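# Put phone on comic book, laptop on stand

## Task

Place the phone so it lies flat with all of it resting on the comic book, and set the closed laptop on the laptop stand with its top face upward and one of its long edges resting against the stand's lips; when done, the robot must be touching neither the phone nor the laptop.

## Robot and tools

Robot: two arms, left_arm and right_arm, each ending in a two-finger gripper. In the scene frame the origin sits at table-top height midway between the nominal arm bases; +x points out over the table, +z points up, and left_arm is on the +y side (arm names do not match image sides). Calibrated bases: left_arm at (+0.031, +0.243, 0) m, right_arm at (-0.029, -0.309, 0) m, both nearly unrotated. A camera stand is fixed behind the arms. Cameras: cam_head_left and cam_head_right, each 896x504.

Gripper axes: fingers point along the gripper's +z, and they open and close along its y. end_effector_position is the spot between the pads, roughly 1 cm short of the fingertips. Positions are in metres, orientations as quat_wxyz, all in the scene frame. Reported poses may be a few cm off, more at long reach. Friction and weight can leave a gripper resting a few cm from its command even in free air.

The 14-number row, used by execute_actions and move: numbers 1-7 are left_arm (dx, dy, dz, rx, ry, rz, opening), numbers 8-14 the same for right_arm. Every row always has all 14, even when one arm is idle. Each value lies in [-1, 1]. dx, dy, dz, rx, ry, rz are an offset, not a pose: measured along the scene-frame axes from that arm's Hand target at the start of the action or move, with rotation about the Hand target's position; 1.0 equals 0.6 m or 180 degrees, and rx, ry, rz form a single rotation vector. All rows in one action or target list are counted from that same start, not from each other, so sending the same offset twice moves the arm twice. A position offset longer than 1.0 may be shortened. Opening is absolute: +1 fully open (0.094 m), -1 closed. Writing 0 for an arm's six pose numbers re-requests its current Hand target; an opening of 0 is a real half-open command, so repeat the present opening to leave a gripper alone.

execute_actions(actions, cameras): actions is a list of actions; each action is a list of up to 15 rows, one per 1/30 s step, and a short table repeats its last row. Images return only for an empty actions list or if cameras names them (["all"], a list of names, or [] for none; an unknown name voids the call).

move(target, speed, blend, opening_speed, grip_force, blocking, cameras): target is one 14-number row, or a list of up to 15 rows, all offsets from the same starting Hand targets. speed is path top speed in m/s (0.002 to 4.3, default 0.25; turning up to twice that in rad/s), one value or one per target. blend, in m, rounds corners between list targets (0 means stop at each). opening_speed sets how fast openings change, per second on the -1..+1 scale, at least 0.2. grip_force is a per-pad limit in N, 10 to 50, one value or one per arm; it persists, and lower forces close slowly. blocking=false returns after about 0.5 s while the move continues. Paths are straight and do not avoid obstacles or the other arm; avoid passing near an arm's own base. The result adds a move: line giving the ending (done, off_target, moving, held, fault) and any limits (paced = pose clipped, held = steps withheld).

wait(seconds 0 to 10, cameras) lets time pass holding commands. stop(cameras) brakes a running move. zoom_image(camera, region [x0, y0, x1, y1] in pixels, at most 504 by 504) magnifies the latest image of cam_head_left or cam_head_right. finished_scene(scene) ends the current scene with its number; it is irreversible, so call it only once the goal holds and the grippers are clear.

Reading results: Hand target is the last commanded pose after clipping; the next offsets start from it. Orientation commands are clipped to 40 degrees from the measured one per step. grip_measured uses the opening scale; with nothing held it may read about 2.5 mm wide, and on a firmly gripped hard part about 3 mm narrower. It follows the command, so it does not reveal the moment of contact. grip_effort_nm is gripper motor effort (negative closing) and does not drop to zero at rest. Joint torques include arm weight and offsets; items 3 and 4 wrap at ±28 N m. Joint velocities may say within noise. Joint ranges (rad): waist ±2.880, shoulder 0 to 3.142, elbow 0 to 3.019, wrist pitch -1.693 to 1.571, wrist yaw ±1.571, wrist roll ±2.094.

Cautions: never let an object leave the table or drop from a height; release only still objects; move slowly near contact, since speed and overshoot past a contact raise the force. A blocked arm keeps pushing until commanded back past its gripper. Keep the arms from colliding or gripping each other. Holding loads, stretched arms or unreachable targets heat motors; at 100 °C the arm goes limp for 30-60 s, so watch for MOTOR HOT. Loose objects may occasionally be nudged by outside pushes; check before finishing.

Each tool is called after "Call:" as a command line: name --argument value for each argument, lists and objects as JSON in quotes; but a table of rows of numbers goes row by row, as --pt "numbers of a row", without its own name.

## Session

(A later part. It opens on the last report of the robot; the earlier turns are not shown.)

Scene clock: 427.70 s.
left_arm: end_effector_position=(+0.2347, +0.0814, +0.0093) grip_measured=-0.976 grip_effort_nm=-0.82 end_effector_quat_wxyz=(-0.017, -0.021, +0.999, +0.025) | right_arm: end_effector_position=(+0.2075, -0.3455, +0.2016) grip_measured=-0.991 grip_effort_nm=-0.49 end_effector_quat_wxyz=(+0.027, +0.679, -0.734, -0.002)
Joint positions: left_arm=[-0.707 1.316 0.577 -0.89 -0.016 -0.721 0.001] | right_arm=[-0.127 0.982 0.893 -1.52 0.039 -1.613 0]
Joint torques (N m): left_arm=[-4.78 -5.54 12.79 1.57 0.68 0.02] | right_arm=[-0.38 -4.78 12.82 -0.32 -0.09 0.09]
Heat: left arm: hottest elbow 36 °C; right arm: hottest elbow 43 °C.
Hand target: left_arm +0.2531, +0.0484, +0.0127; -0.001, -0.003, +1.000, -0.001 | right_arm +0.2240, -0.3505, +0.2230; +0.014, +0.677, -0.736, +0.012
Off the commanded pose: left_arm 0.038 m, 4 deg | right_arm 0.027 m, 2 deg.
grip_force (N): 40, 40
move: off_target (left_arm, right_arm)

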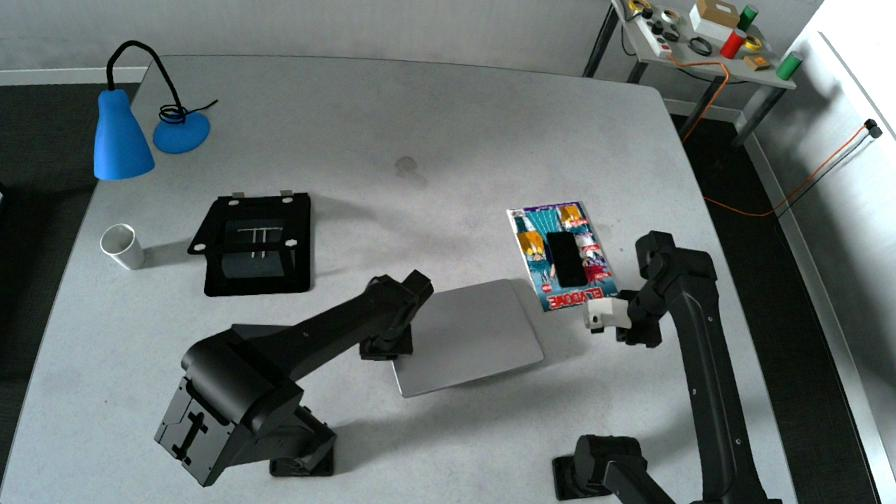

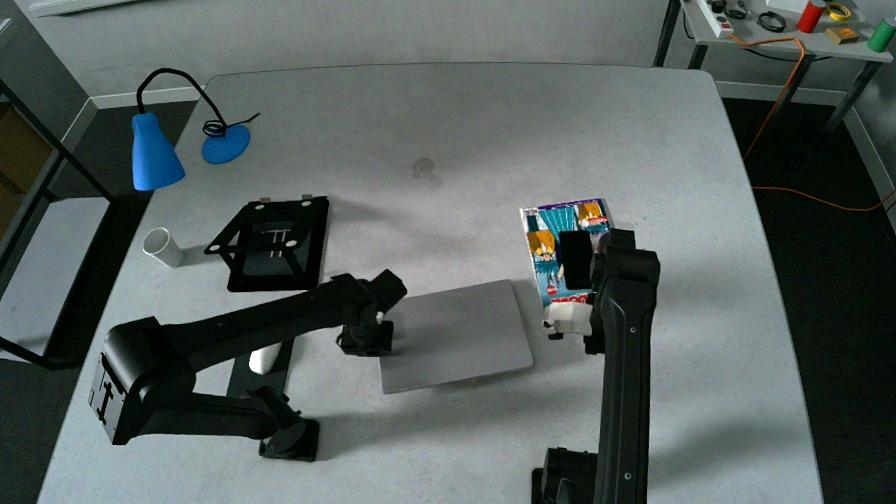

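Call:
move --pt "0.0 0.08 0.35 0 0 0 -1 0 0 0 0 0 0 -1" --pt "0.1 0.57 0.30 0.281 -0.281 -0.44 0.2 0 0 0 0 0 0 -1" --speed 0.3 --blend '[0.05, 0]' --cameras '["all"]'

Call:
zoom_image --camera "cam_head_left" --region '[150, 160, 350, 360]'

Call:
zoom_image --camera "cam_head_right" --region '[150, 160, 350, 360]'

Call:
zoom_image --camera "cam_head_left" --region '[380, 260, 560, 420]'

Call:
zoom_image --camera "cam_head_right" --region '[360, 260, 540, 420]'

Scene clock: 468.10 s.
left_arm: end_effector_position=(+0.3117, +0.3827, +0.1873) grip_measured=+0.197 grip_effort_nm=0.13 end_effector_quat_wxyz=(+0.384, +0.595, +0.603, +0.367) | right_arm: end_effector_position=(+0.2075, -0.3455, +0.2016) grip_measured=-0.991 grip_effort_nm=-0.49 end_effector_quat_wxyz=(+0.027, +0.679, -0.734, -0.002)
Joint positions: left_arm=[0.826 0.657 0.371 -0.358 0.759 2.019 0.056] | right_arm=[-0.127 0.982 0.893 -1.52 0.039 -1.613 0]
Joint torques (N m): left_arm=[0.21 -1.9 11.97 2.24 0.39 -0.01] | right_arm=[-0.32 -4.78 12.83 -0.29 -0.09 0.08]
Heat: left arm: hottest elbow 38 °C; right arm: hottest elbow 44 °C.
Hand target: left_arm +0.3131, +0.3903, +0.1928; +0.380, +0.594, +0.599, +0.379 | right_arm +0.2240, -0.3505, +0.2230; +0.014, +0.677, -0.736, +0.012
Off the commanded pose: left_arm 0.009 m, 2 deg | right_arm 0.027 m, 2 deg.
grip_force (N): 40, 40
move: off_target (right_arm)

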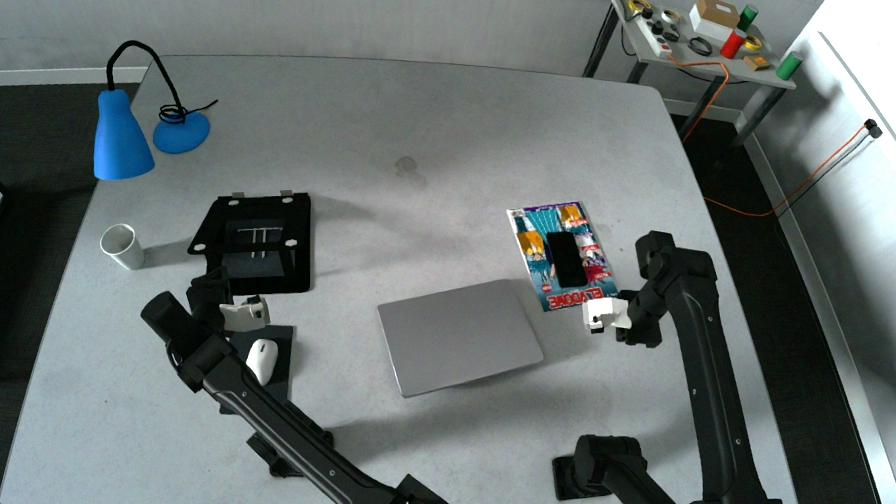

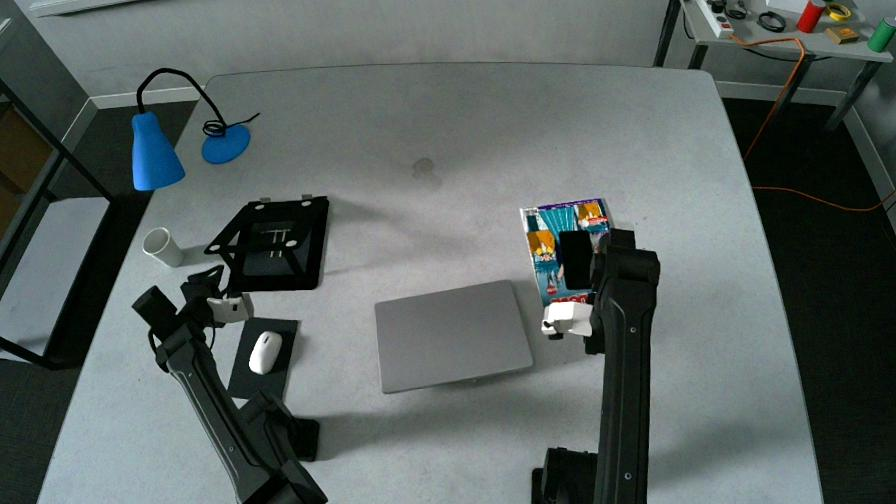

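Scaled by 2.520.

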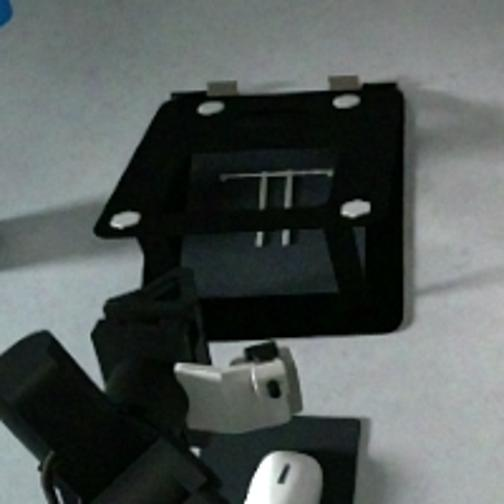

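Scaled by 2.520.

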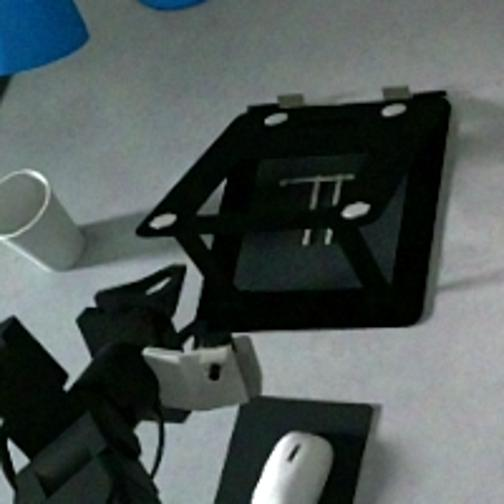

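Scaled by 2.800.

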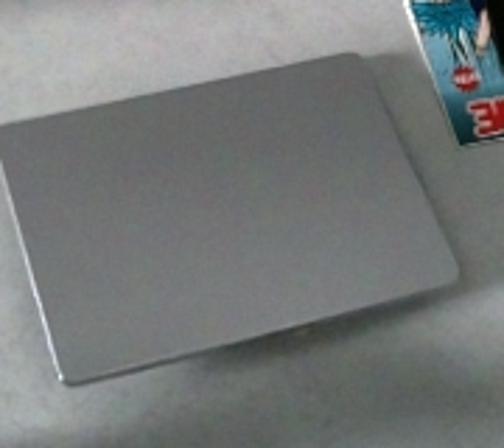

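Scaled by 2.800.

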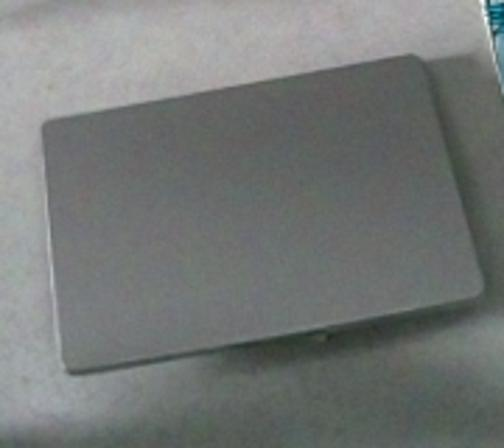

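Call:
move --target '[0.135,0.015,-0.075,0,0,0,0.6, 0,0,0,0,0,0,-1]' --speed 0.15 --cameras '["all"]'

Call:
zoom_image --camera "cam_head_left" --region '[150, 160, 350, 360]'

Call:
zoom_image --camera "cam_head_right" --region '[150, 160, 350, 360]'

Scene clock: 480.00 s.
left_arm: end_effector_position=(+0.3839, +0.3983, +0.1382) grip_measured=+0.598 grip_effort_nm=0.13 end_effector_quat_wxyz=(+0.375, +0.593, +0.608, +0.370) | right_arm: end_effector_position=(+0.2075, -0.3455, +0.2016) grip_measured=-0.991 grip_effort_nm=-0.49 end_effector_quat_wxyz=(+0.027, +0.679, -0.734, -0.002)
Joint positions: left_arm=[0.638 1.038 0.371 0.106 0.582 1.884 0.075] | right_arm=[-0.127 0.982 0.893 -1.52 0.039 -1.613 0]
Joint torques (N m): left_arm=[-2.37 -5.07 11.43 2.29 0.08 -0.11] | right_arm=[-0.38 -4.78 12.86 -0.31 -0.09 0.08]
Heat: left arm: hottest elbow 38 °C; right arm: hottest elbow 44 °C.
Hand target: left_arm +0.3941, +0.3994, +0.1477; +0.380, +0.594, +0.599, +0.379 | right_arm +0.2240, -0.3505, +0.2230; +0.014, +0.677, -0.736, +0.012
Off the commanded pose: left_arm 0.014 m, 2 deg | right_arm 0.027 m, 2 deg.
grip_force (N): 40, 40
move: off_target (left_arm, right_arm)

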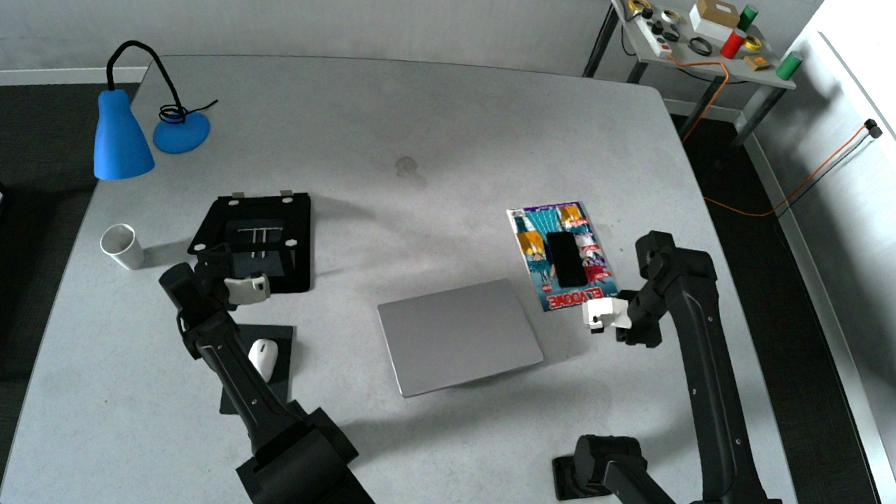

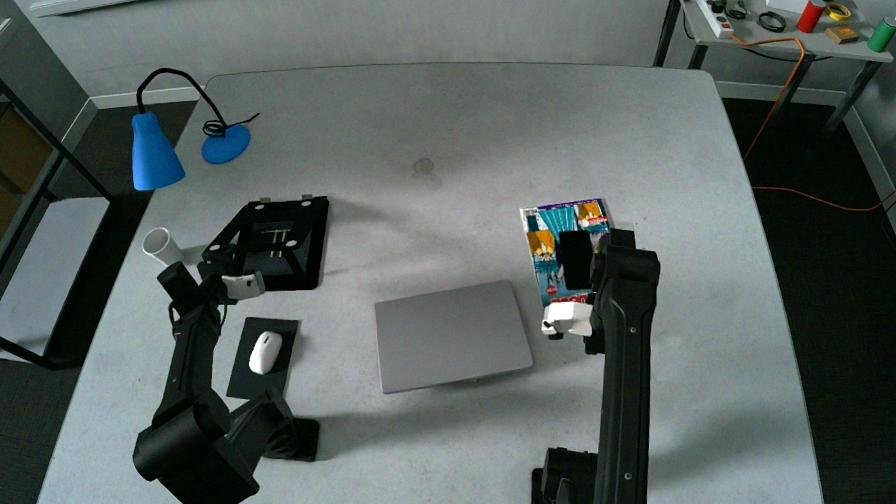

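Scaled by 2.520.

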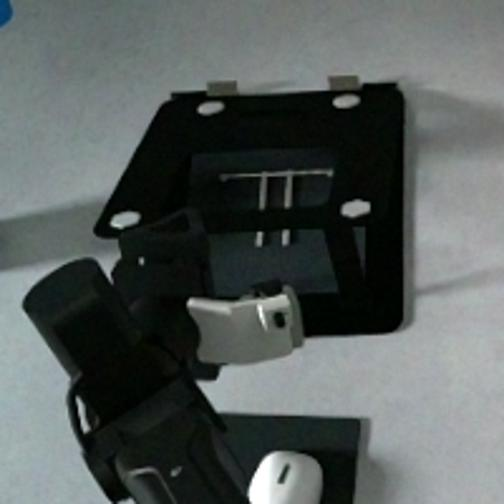

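Scaled by 2.520.

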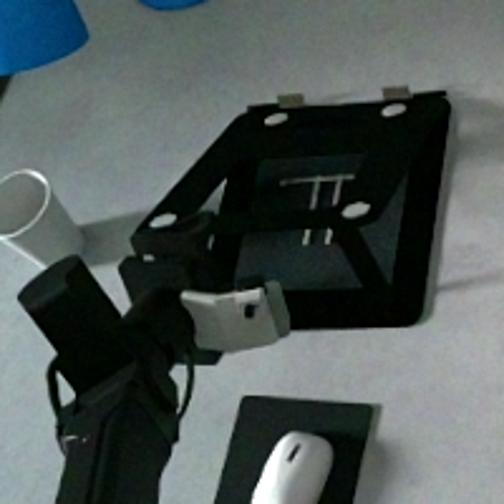

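Call:
move --target '[0.075,-0.02,-0.042,0,0,0,0.6, 0,0,0,0,0,0,-1]' --speed 0.1 --cameras '["all"]'

Call:
zoom_image --camera "cam_head_left" --region '[170, 170, 320, 320]'

Call:
zoom_image --camera "cam_head_right" --region '[190, 170, 340, 320]'

Scene clock: 484.63 s.
left_arm: end_effector_position=(+0.4175, +0.3815, +0.1019) grip_measured=+0.598 grip_effort_nm=0.13 end_effector_quat_wxyz=(+0.371, +0.596, +0.615, +0.359) | right_arm: end_effector_position=(+0.2075, -0.3455, +0.2016) grip_measured=-0.991 grip_effort_nm=-0.49 end_effector_quat_wxyz=(+0.027, +0.679, -0.734, -0.002)
Joint positions: left_arm=[0.51 1.223 0.371 0.301 0.471 1.812 0.075] | right_arm=[-0.127 0.982 0.893 -1.52 0.039 -1.613 0]
Joint torques (N m): left_arm=[-2.67 -7.3 12.57 2.28 0.04 -0.11] | right_arm=[-0.44 -4.72 12.83 -0.29 -0.1 0.08]
Heat: left arm: hottest elbow 38 °C; right arm: hottest elbow 44 °C.
Hand target: left_arm +0.4391, +0.3874, +0.1225; +0.380, +0.594, +0.599, +0.379 | right_arm +0.2240, -0.3505, +0.2230; +0.014, +0.677, -0.736, +0.012
Off the commanded pose: left_arm 0.030 m, 3 deg | right_arm 0.027 m, 2 deg.
grip_force (N): 40, 40
move: off_target (left_arm, right_arm)

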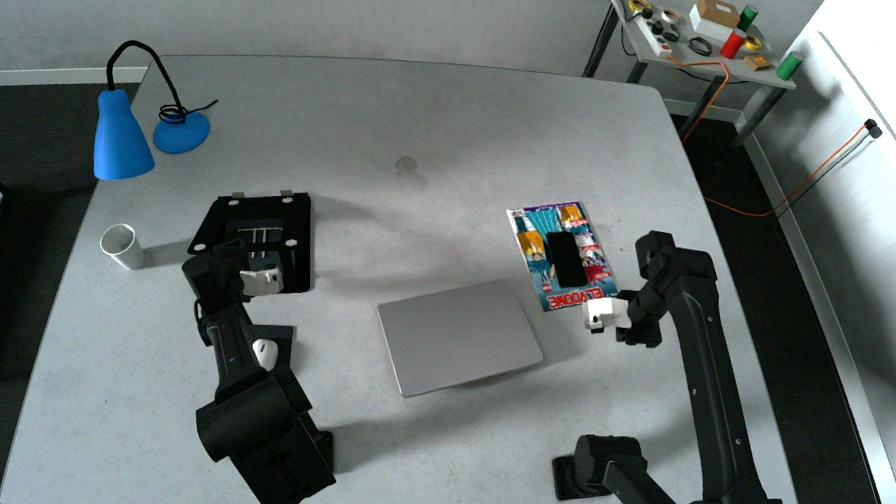

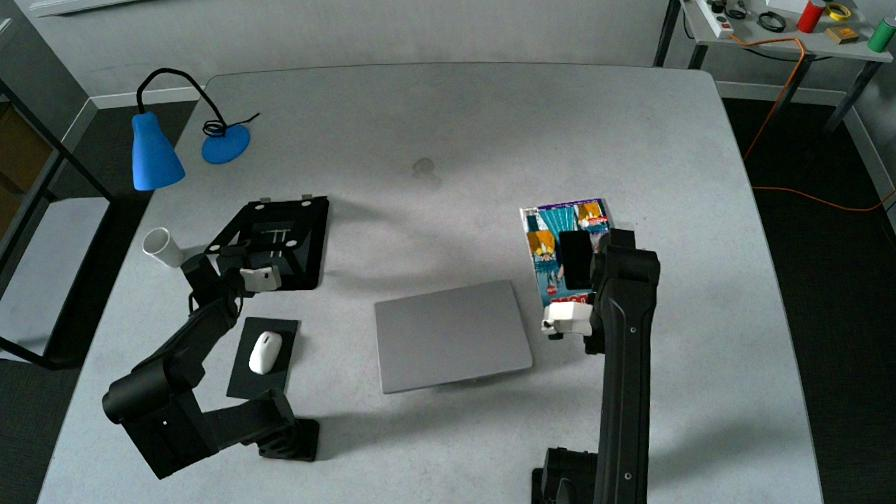

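Scaled by 3.360.

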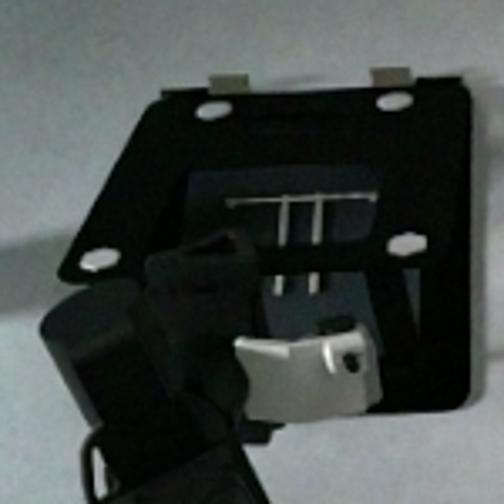

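Scaled by 3.360.

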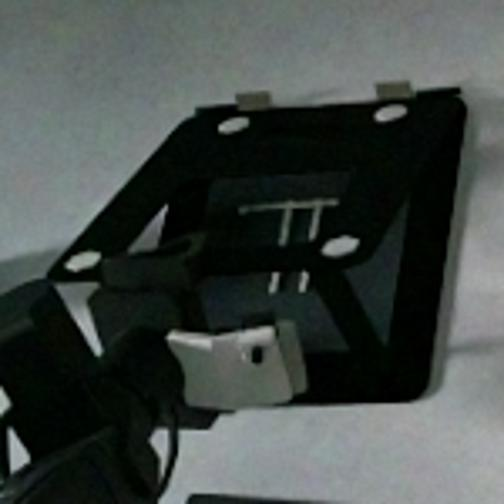

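Call:
move --target '[0.0,0.0,0.0,0,0,0,-1, 0,0,0,0,0,0,-1]' --speed 0.1 --grip_force '[15, 40]' --opening_speed 0.5 --cameras '["all"]'

Call:
zoom_image --camera "cam_head_left" --region '[170, 170, 320, 320]'

Call:
zoom_image --camera "cam_head_right" --region '[190, 170, 340, 320]'

Scene clock: 495.57 s.
left_arm: end_effector_position=(+0.4332, +0.3851, +0.1250) grip_measured=-0.777 grip_effort_nm=-0.14 end_effector_quat_wxyz=(+0.385, +0.591, +0.597, +0.382) | right_arm: end_effector_position=(+0.2075, -0.3455, +0.2016) grip_measured=-0.991 grip_effort_nm=-0.49 end_effector_quat_wxyz=(+0.027, +0.679, -0.734, -0.002)
Joint positions: left_arm=[0.501 1.219 0.402 0.336 0.478 1.798 0.01] | right_arm=[-0.127 0.982 0.893 -1.52 0.039 -1.613 0]
Joint velocities: left_arm=[-0.015 0.005 -0.002 -0.002 0.037 0.007 -0.007] | right_arm=[within noise]
Joint torques (N m): left_arm=[-1.9 -5.89 10.28 1.2 -0.27 -0.01] | right_arm=[-0.38 -4.72 12.85 -0.31 -0.09 0.08]
Heat: left arm: hottest elbow 38 °C; right arm: hottest elbow 44 °C.
Hand target: left_arm +0.4390, +0.3874, +0.1224; +0.380, +0.594, +0.599, +0.379 | right_arm +0.2240, -0.3505, +0.2230; +0.014, +0.677, -0.736, +0.012
Off the commanded pose: left_arm 0.007 m, 1 deg | right_arm 0.027 m, 2 deg.
grip_force (N): 15, 40
move: moving (left_arm; no rest 5 s after the path's end), off_target (right_arm)

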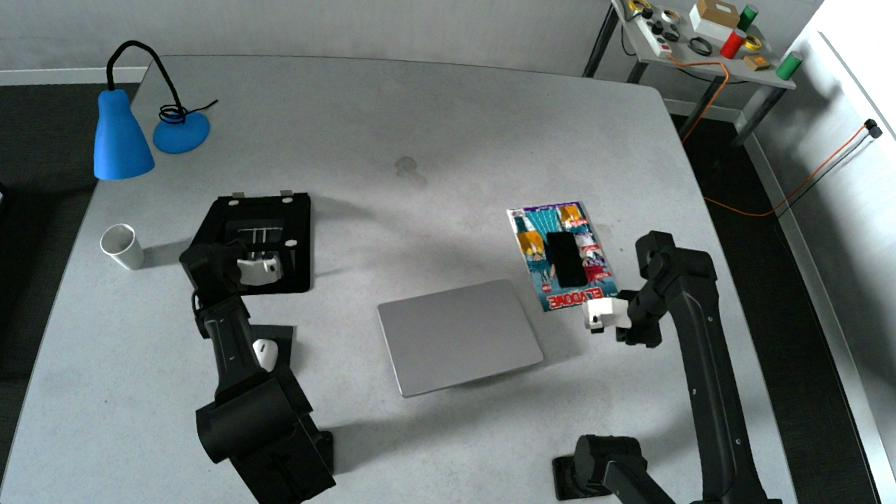

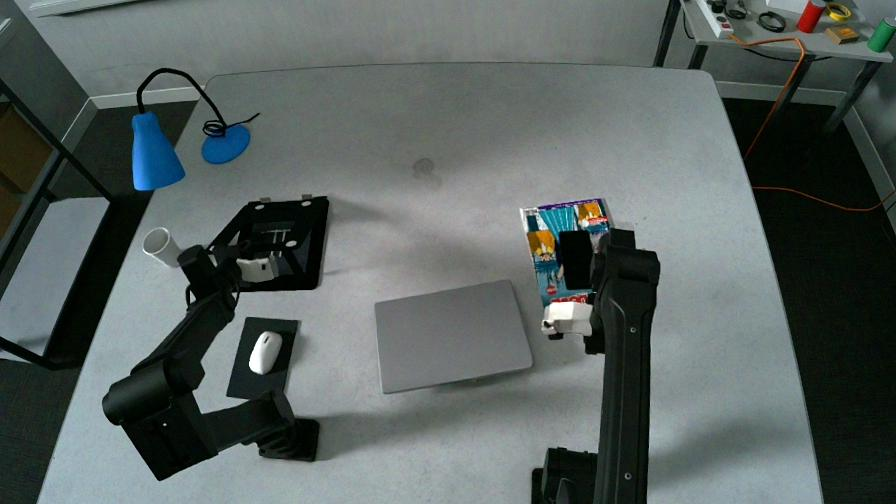

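Scaled by 3.360.

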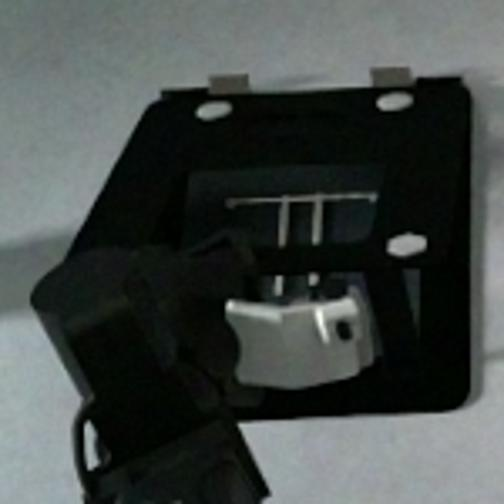

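Scaled by 3.360.

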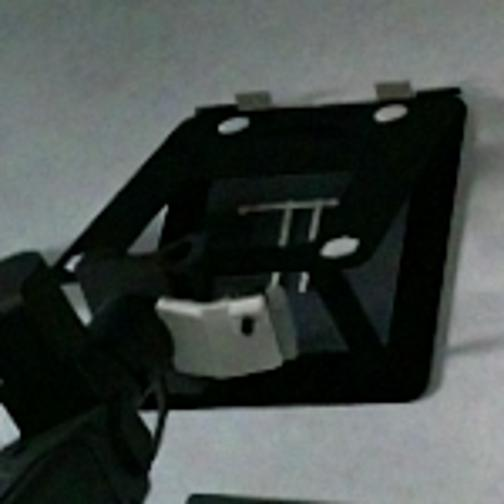

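Call:
wait --seconds 2

Scene clock: 498.70 s.
left_arm: end_effector_position=(+0.4340, +0.3851, +0.1269) grip_measured=-0.884 grip_effort_nm=-0.36 end_effector_quat_wxyz=(+0.391, +0.584, +0.602, +0.380) | right_arm: end_effector_position=(+0.2075, -0.3455, +0.2016) grip_measured=-0.991 grip_effort_nm=-0.49 end_effector_quat_wxyz=(+0.027, +0.679, -0.734, -0.002)
Joint positions: left_arm=[0.5 1.218 0.404 0.339 0.479 1.774 0.005] | right_arm=[-0.127 0.982 0.893 -1.52 0.039 -1.613 0]
Joint torques (N m): left_arm=[-1.85 -6.3 10.22 1.32 -0.28 0.23] | right_arm=[-0.26 -4.72 12.85 -0.31 -0.09 0.08]
Heat: left arm: hottest elbow 38 °C; right arm: hottest elbow 44 °C.
Hand target: left_arm +0.4391, +0.3873, +0.1224; +0.380, +0.594, +0.599, +0.379 | right_arm +0.2240, -0.3505, +0.2230; +0.014, +0.677, -0.736, +0.012
Tool commands: left_gripper/opening=-1.0 right_gripper/opening=-1.0
Off the commanded pose: left_arm 0.007 m, 2 deg | right_arm 0.027 m, 2 deg.
grip_force (N): 15, 40
wait: 2.00 s; at rest from the start

Call:
move --target '[0.0,-0.2,0.01,0,0,0,-1, 0,0,0,0,0,0,-1]' --speed 0.08 --grip_force '[50, 40]' --cameras '["all"]'

Call:
zoom_image --camera "cam_head_left" --region '[170, 160, 370, 330]'

Scene clock: 506.53 s.
left_arm: end_effector_position=(+0.4432, +0.2811, +0.1293) grip_measured=-0.925 grip_effort_nm=-1.01 end_effector_quat_wxyz=(+0.380, +0.575, +0.617, +0.379) | right_arm: end_effector_position=(+0.2075, -0.3455, +0.2016) grip_measured=-0.991 grip_effort_nm=-0.49 end_effector_quat_wxyz=(+0.027, +0.679, -0.734, -0.002)
Joint positions: left_arm=[0.101 1.114 0.344 0.331 0.087 1.575 0.004] | right_arm=[-0.127 0.982 0.893 -1.52 0.039 -1.613 0]
Joint torques (N m): left_arm=[-4.66 -8.35 7.97 1.63 0.06 0.26] | right_arm=[-0.38 -4.66 12.82 -0.31 -0.09 0.08]
Heat: left arm: hottest elbow 37 °C; right arm: hottest elbow 45 °C.
Hand target: left_arm +0.4390, +0.2672, +0.1284; +0.380, +0.594, +0.599, +0.379 | right_arm +0.2240, -0.3505, +0.2230; +0.014, +0.677, -0.736, +0.012
Off the commanded pose: left_arm 0.014 m, 3 deg | right_arm 0.027 m, 2 deg.
grip_force (N): 50, 40
move: off_target (left_arm, right_arm)

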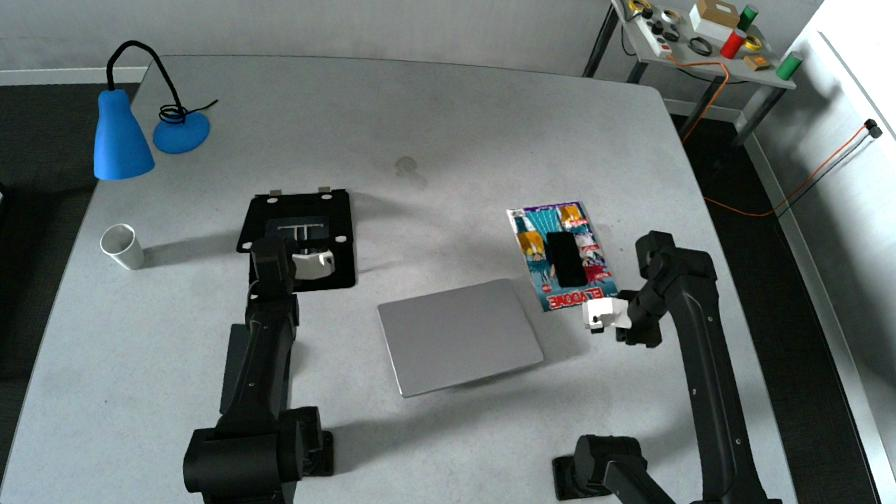

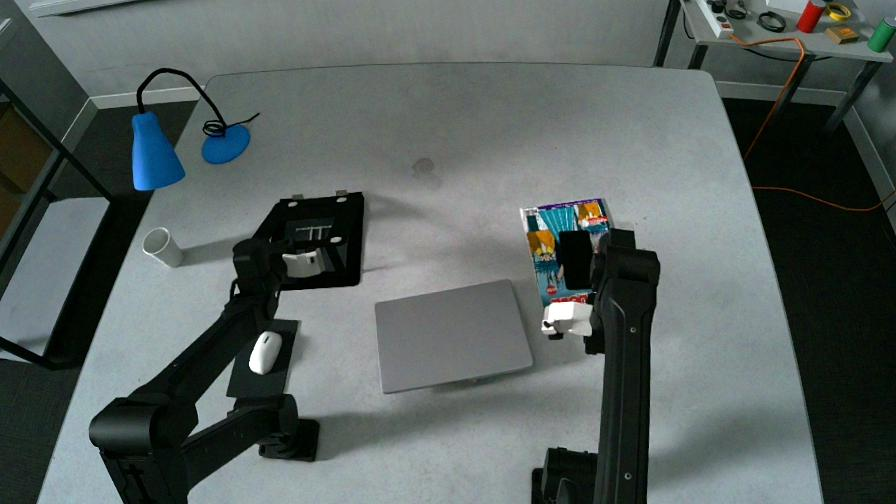

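Scaled by 2.520.

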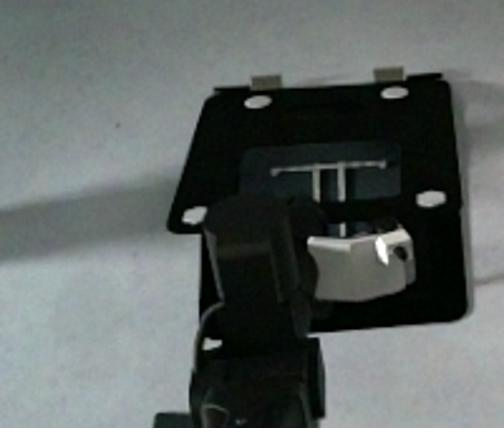

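Call:
move --pt "0.06 -0.1 0.0 0 0 0 -1 0 0 0 0 0 0 -1" --pt "0.06 -0.29 0.0 0 0 -0.02 -1 0 0 0 0 0 0 -1" --speed 0.09 --blend '[0.02,0]' --cameras '["all"]'

Call:
zoom_image --camera "cam_head_left" --region '[270, 160, 470, 330]'

Call:
zoom_image --camera "cam_head_right" --region '[270, 160, 470, 330]'

Scene clock: 512.77 s.
left_arm: end_effector_position=(+0.4661, +0.1165, +0.1288) grip_measured=-0.925 grip_effort_nm=-1.00 end_effector_quat_wxyz=(+0.394, +0.587, +0.603, +0.368) | right_arm: end_effector_position=(+0.2075, -0.3455, +0.2016) grip_measured=-0.991 grip_effort_nm=-0.49 end_effector_quat_wxyz=(+0.027, +0.679, -0.734, -0.002)
Joint positions: left_arm=[-0.445 1.271 0.457 0.352 -0.358 1.351 0.004] | right_arm=[-0.127 0.982 0.893 -1.52 0.039 -1.613 0]
Joint torques (N m): left_arm=[-4.19 -5.77 12.18 1.59 0.03 0.28] | right_arm=[-0.38 -4.6 12.85 -0.31 -0.09 0.08]
Heat: left arm: hottest elbow 37 °C; right arm: hottest elbow 45 °C.
Hand target: left_arm +0.4751, +0.0933, +0.1284; +0.392, +0.612, +0.580, +0.367 | right_arm +0.2240, -0.3505, +0.2230; +0.014, +0.677, -0.736, +0.012
Off the commanded pose: left_arm 0.025 m, 4 deg | right_arm 0.027 m, 2 deg.
grip_force (N): 50, 40
move: off_target (left_arm, right_arm)

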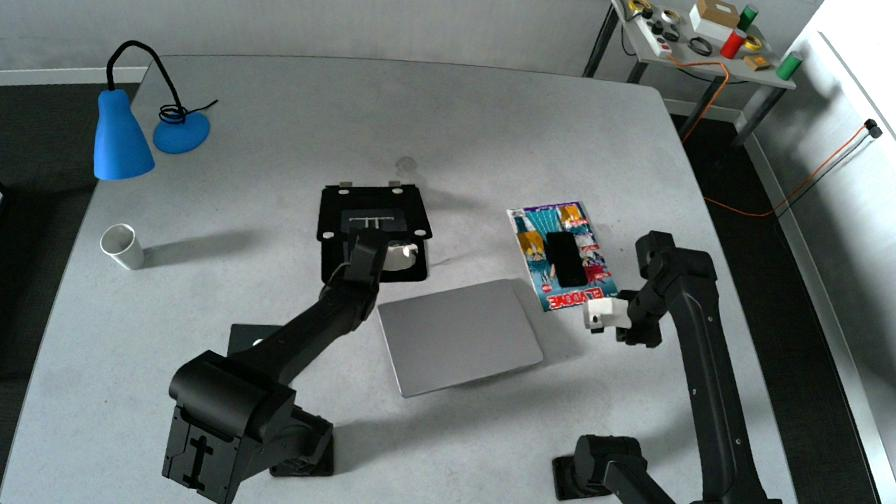

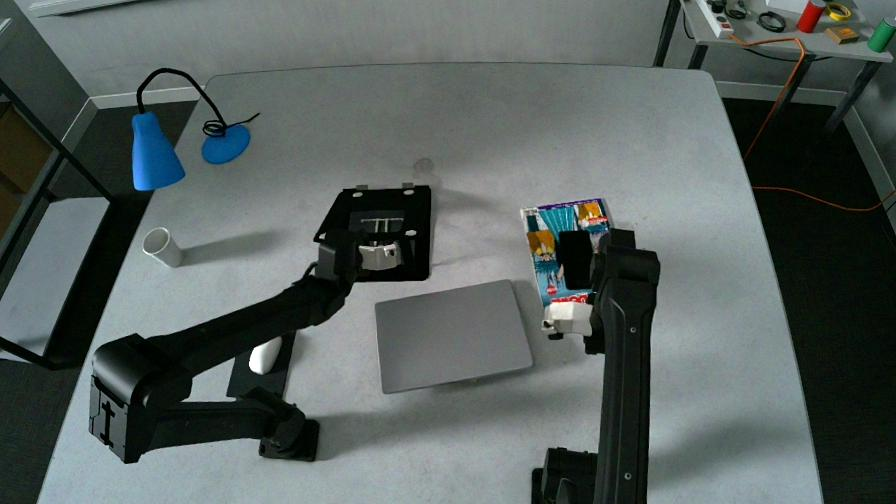

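Scaled by 2.520.

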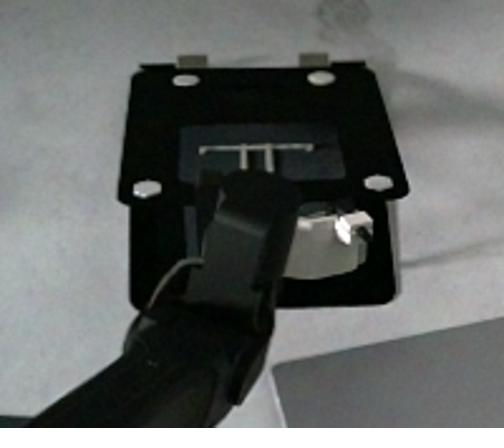

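Scaled by 2.520.

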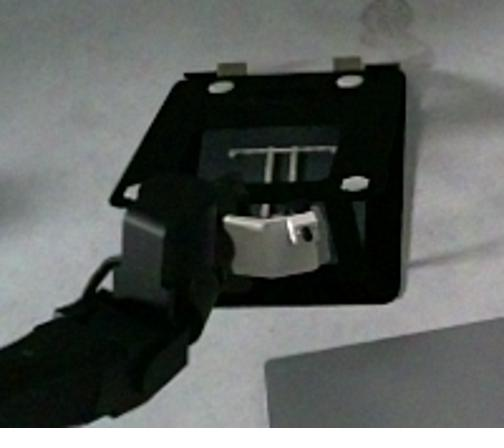

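Call:
move --pt "0 0 0 0 0 0 -1 0.127 0.317 -0.2 0 0 0 -1" --pt "0 0 0 0 0 0 -1 0.127 0.317 -0.28 0 0 0 -1" --speed '[0.2,0.05]' --cameras '["all"]'

Call:
zoom_image --camera "cam_head_left" --region '[380, 260, 580, 420]'

Call:
zoom_image --camera "cam_head_right" --region '[370, 260, 570, 420]'

Scene clock: 543.77 s.
left_arm: end_effector_position=(+0.4661, +0.1165, +0.1288) grip_measured=-0.925 grip_effort_nm=-1.01 end_effector_quat_wxyz=(+0.394, +0.587, +0.603, +0.368) | right_arm: end_effector_position=(+0.3048, -0.1616, +0.0662) grip_measured=-0.991 grip_effort_nm=-0.49 end_effector_quat_wxyz=(-0.003, -0.676, +0.737, -0.015)
Joint positions: left_arm=[-0.445 1.271 0.457 0.352 -0.358 1.351 0.004] | right_arm=[0.427 1.438 0.885 -1.015 0.03 -1.052 0]
Joint torques (N m): left_arm=[-4.07 -5.42 12.42 1.48 0.03 0.33] | right_arm=[1.2 -10.99 6.23 0.51 0.05 0.22]
Heat: left arm: hottest elbow 36 °C; right arm: hottest elbow 45 °C.
Hand target: left_arm +0.4751, +0.0933, +0.1284; +0.392, +0.612, +0.580, +0.367 | right_arm +0.3001, -0.1603, +0.0550; +0.014, +0.677, -0.736, +0.012
Off the commanded pose: left_arm 0.025 m, 4 deg | right_arm 0.012 m, 1 deg.
grip_force (N): 50, 40
move: off_target (left_arm, right_arm)

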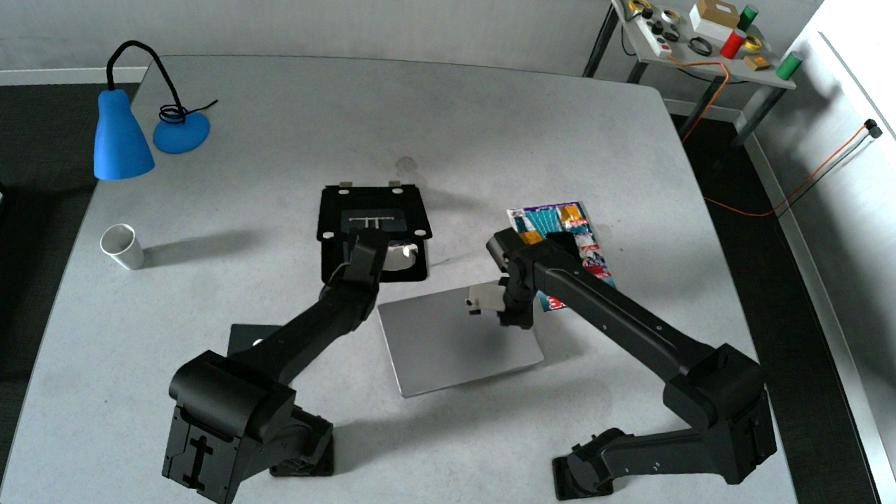

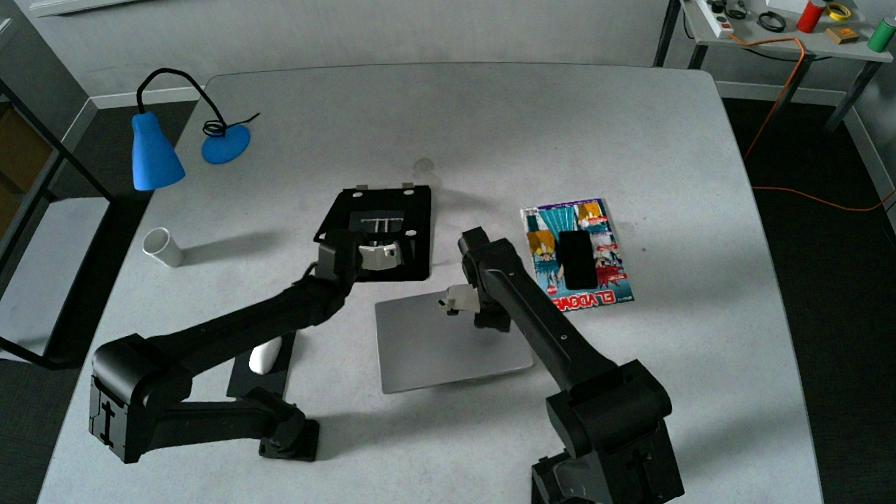

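Scaled by 2.520.

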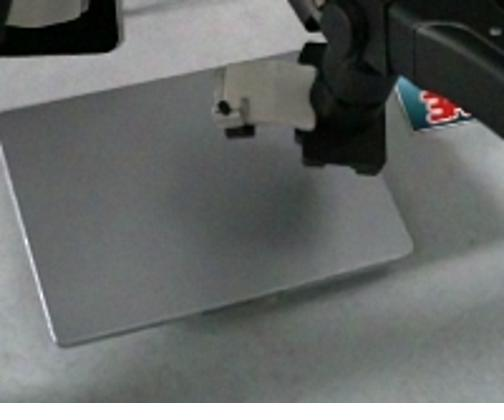

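Scaled by 2.520.

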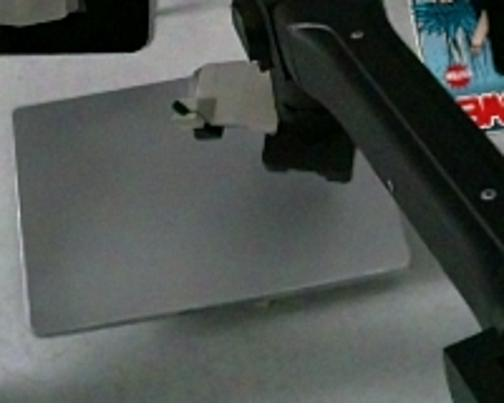

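Call:
move --target '[0,0,0,0,0,0,-1, 0,0,-0.017,0,0,0,-1]' --speed 0.03

Call:
move --target '[0,0,0,0,0,0,-1, 0,0,-0.017,0,0,0,-1]' --speed 0.03

Call:
move --target '[0,0,0,0,0,0,-1, 0,0,-0.017,0,0,0,-1]' --speed 0.03

Scene clock: 547.73 s.
left_arm: end_effector_position=(+0.4661, +0.1165, +0.1288) grip_measured=-0.925 grip_effort_nm=-1.01 end_effector_quat_wxyz=(+0.394, +0.587, +0.603, +0.368) | right_arm: end_effector_position=(+0.3052, -0.1614, +0.0560) grip_measured=-0.991 grip_effort_nm=-0.49 end_effector_quat_wxyz=(-0.003, -0.676, +0.737, -0.015)
Joint positions: left_arm=[-0.445 1.271 0.457 0.352 -0.358 1.351 0.004] | right_arm=[0.427 1.456 0.872 -0.984 0.03 -1.052 0]
Joint torques (N m): left_arm=[-4.19 -5.6 12.36 1.52 0.06 0.32] | right_arm=[1.2 -10.75 5.9 0.47 0.06 0.21]
Heat: left arm: hottest elbow 36 °C; right arm: hottest elbow 45 °C.
Hand target: left_arm +0.4751, +0.0933, +0.1284; +0.392, +0.612, +0.580, +0.367 | right_arm +0.3000, -0.1603, +0.0447; +0.014, +0.677, -0.736, +0.012
Off the commanded pose: left_arm 0.025 m, 4 deg | right_arm 0.012 m, 1 deg.
grip_force (N): 50, 40
move: off_target (left_arm, right_arm)

Scene clock: 548.67 s.
left_arm: end_effector_position=(+0.4661, +0.1165, +0.1288) grip_measured=-0.925 grip_effort_nm=-1.00 end_effector_quat_wxyz=(+0.394, +0.587, +0.603, +0.368) | right_arm: end_effector_position=(+0.3056, -0.1612, +0.0459) grip_measured=-0.991 grip_effort_nm=-0.49 end_effector_quat_wxyz=(-0.003, -0.676, +0.737, -0.015)
Joint positions: left_arm=[-0.445 1.271 0.457 0.352 -0.358 1.351 0.004] | right_arm=[0.427 1.474 0.859 -0.953 0.03 -1.052 0]
Joint torques (N m): left_arm=[-3.96 -5.54 12.48 1.47 0.08 0.32] | right_arm=[1.2 -10.75 5.82 0.47 0.06 0.22]
Heat: left arm: hottest elbow 36 °C; right arm: hottest elbow 45 °C.
Hand target: left_arm +0.4751, +0.0933, +0.1284; +0.392, +0.612, +0.580, +0.367 | right_arm +0.3002, -0.1602, +0.0346; +0.014, +0.677, -0.736, +0.012
Off the commanded pose: left_arm 0.025 m, 4 deg | right_arm 0.013 m, 1 deg.
grip_force (N): 50, 40
move: off_target (left_arm, right_arm)

Scene clock: 549.53 s.
left_arm: end_effector_position=(+0.4661, +0.1165, +0.1288) grip_measured=-0.925 grip_effort_nm=-1.00 end_effector_quat_wxyz=(+0.394, +0.587, +0.603, +0.368) | right_arm: end_effector_position=(+0.3073, -0.1606, +0.0394) grip_measured=-0.991 grip_effort_nm=-0.49 end_effector_quat_wxyz=(+0.001, -0.676, +0.737, -0.016)
Joint positions: left_arm=[-0.445 1.271 0.457 0.352 -0.358 1.351 0.004] | right_arm=[0.427 1.485 0.851 -0.925 0.03 -1.052 0]
Joint torques (N m): left_arm=[-4.72 -5.48 12.23 1.42 0.03 0.29] | right_arm=[1.32 -10.46 5.6 0.61 0.01 0.22]
Heat: left arm: hottest elbow 36 °C; right arm: hottest elbow 45 °C.
Hand target: left_arm +0.4751, +0.0933, +0.1284; +0.392, +0.612, +0.580, +0.367 | right_arm +0.3000, -0.1603, +0.0243; +0.014, +0.677, -0.736, +0.012
Off the commanded pose: left_arm 0.025 m, 4 deg | right_arm 0.017 m, 2 deg.
grip_force (N): 50, 40
move: off_target (left_arm, right_arm)

Call:
move --pt "0 0 0 0 0 0 -1 0 -0.05 0.2 0 0 0 -1" --pt "0 0 0 0 0 0 -1 -0.042 -0.22 0.143 0.217 -0.288 0.405 0.06" --speed 0.2 --cameras '["all"]'

Call:
zoom_image --camera "cam_head_left" --region '[430, 260, 630, 420]'

Call:
zoom_image --camera "cam_head_right" --region '[430, 260, 630, 420]'

Scene clock: 581.73 s.
left_arm: end_effector_position=(+0.4661, +0.1165, +0.1288) grip_measured=-0.925 grip_effort_nm=-1.00 end_effector_quat_wxyz=(+0.394, +0.587, +0.603, +0.368) | right_arm: end_effector_position=(+0.2649, -0.2820, +0.1080) grip_measured=+0.058 grip_effort_nm=0.07 end_effector_quat_wxyz=(+0.672, -0.687, +0.191, -0.202)
Joint positions: left_arm=[-0.445 1.271 0.457 0.352 -0.358 1.351 0.004] | right_arm=[-0.541 1.496 0.211 0.778 -1.538 -2.099 0.05]
Joint torques (N m): left_arm=[-4.13 -5.42 12.3 1.63 0.05 0.35] | right_arm=[-0.32 -5.77 5.11 1.35 -0.38 0.16]
Heat: left arm: hottest elbow 36 °C; right arm: hottest elbow 42 °C.
Hand target: left_arm +0.4751, +0.0933, +0.1284; +0.392, +0.612, +0.580, +0.367 | right_arm +0.2749, -0.2923, +0.1102; +0.496, -0.859, +0.114, -0.065
Off the commanded pose: left_arm 0.025 m, 4 deg | right_arm 0.014 m, 34 deg.
joint sent to its limit (right arm) — joint 6 (wrist roll), lower limit. The joint targets are off in orientation, not in position.
grip_force (N): 50, 40
move: off_target (left_arm, right_arm); target 2's new opening was sent with right_arm's hand 0.014 m and 34 deg from that target

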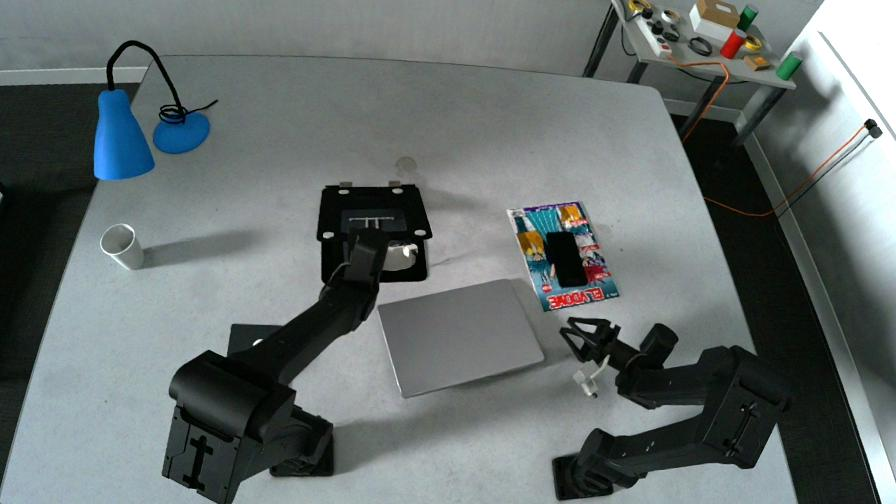

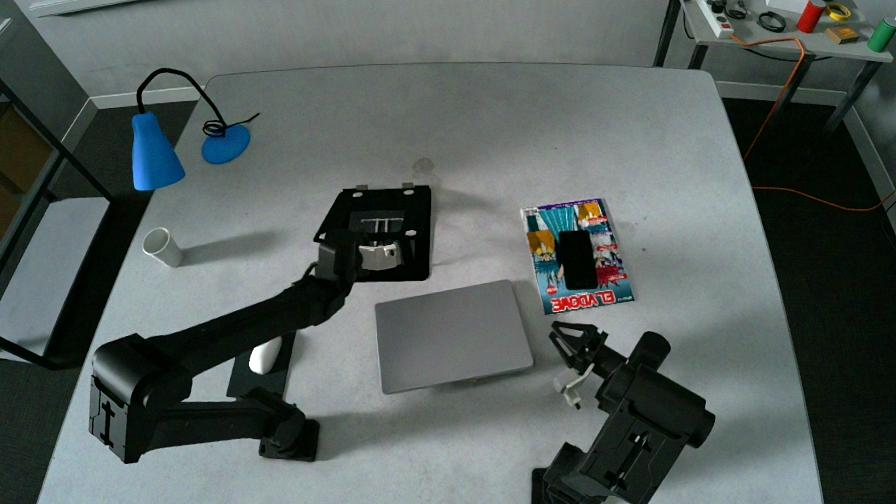

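Scaled by 2.520.

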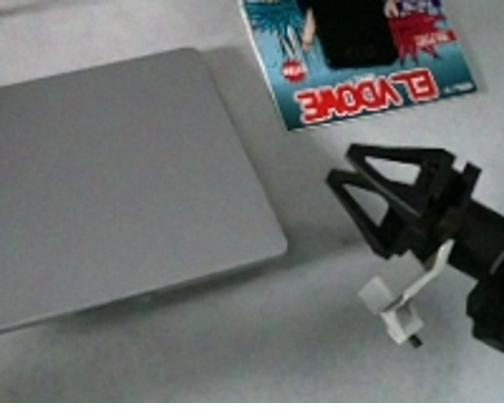

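Scaled by 2.520.

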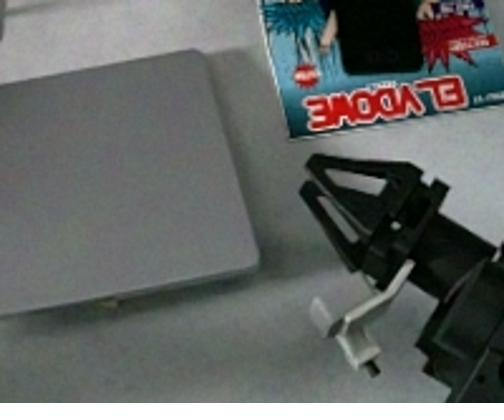

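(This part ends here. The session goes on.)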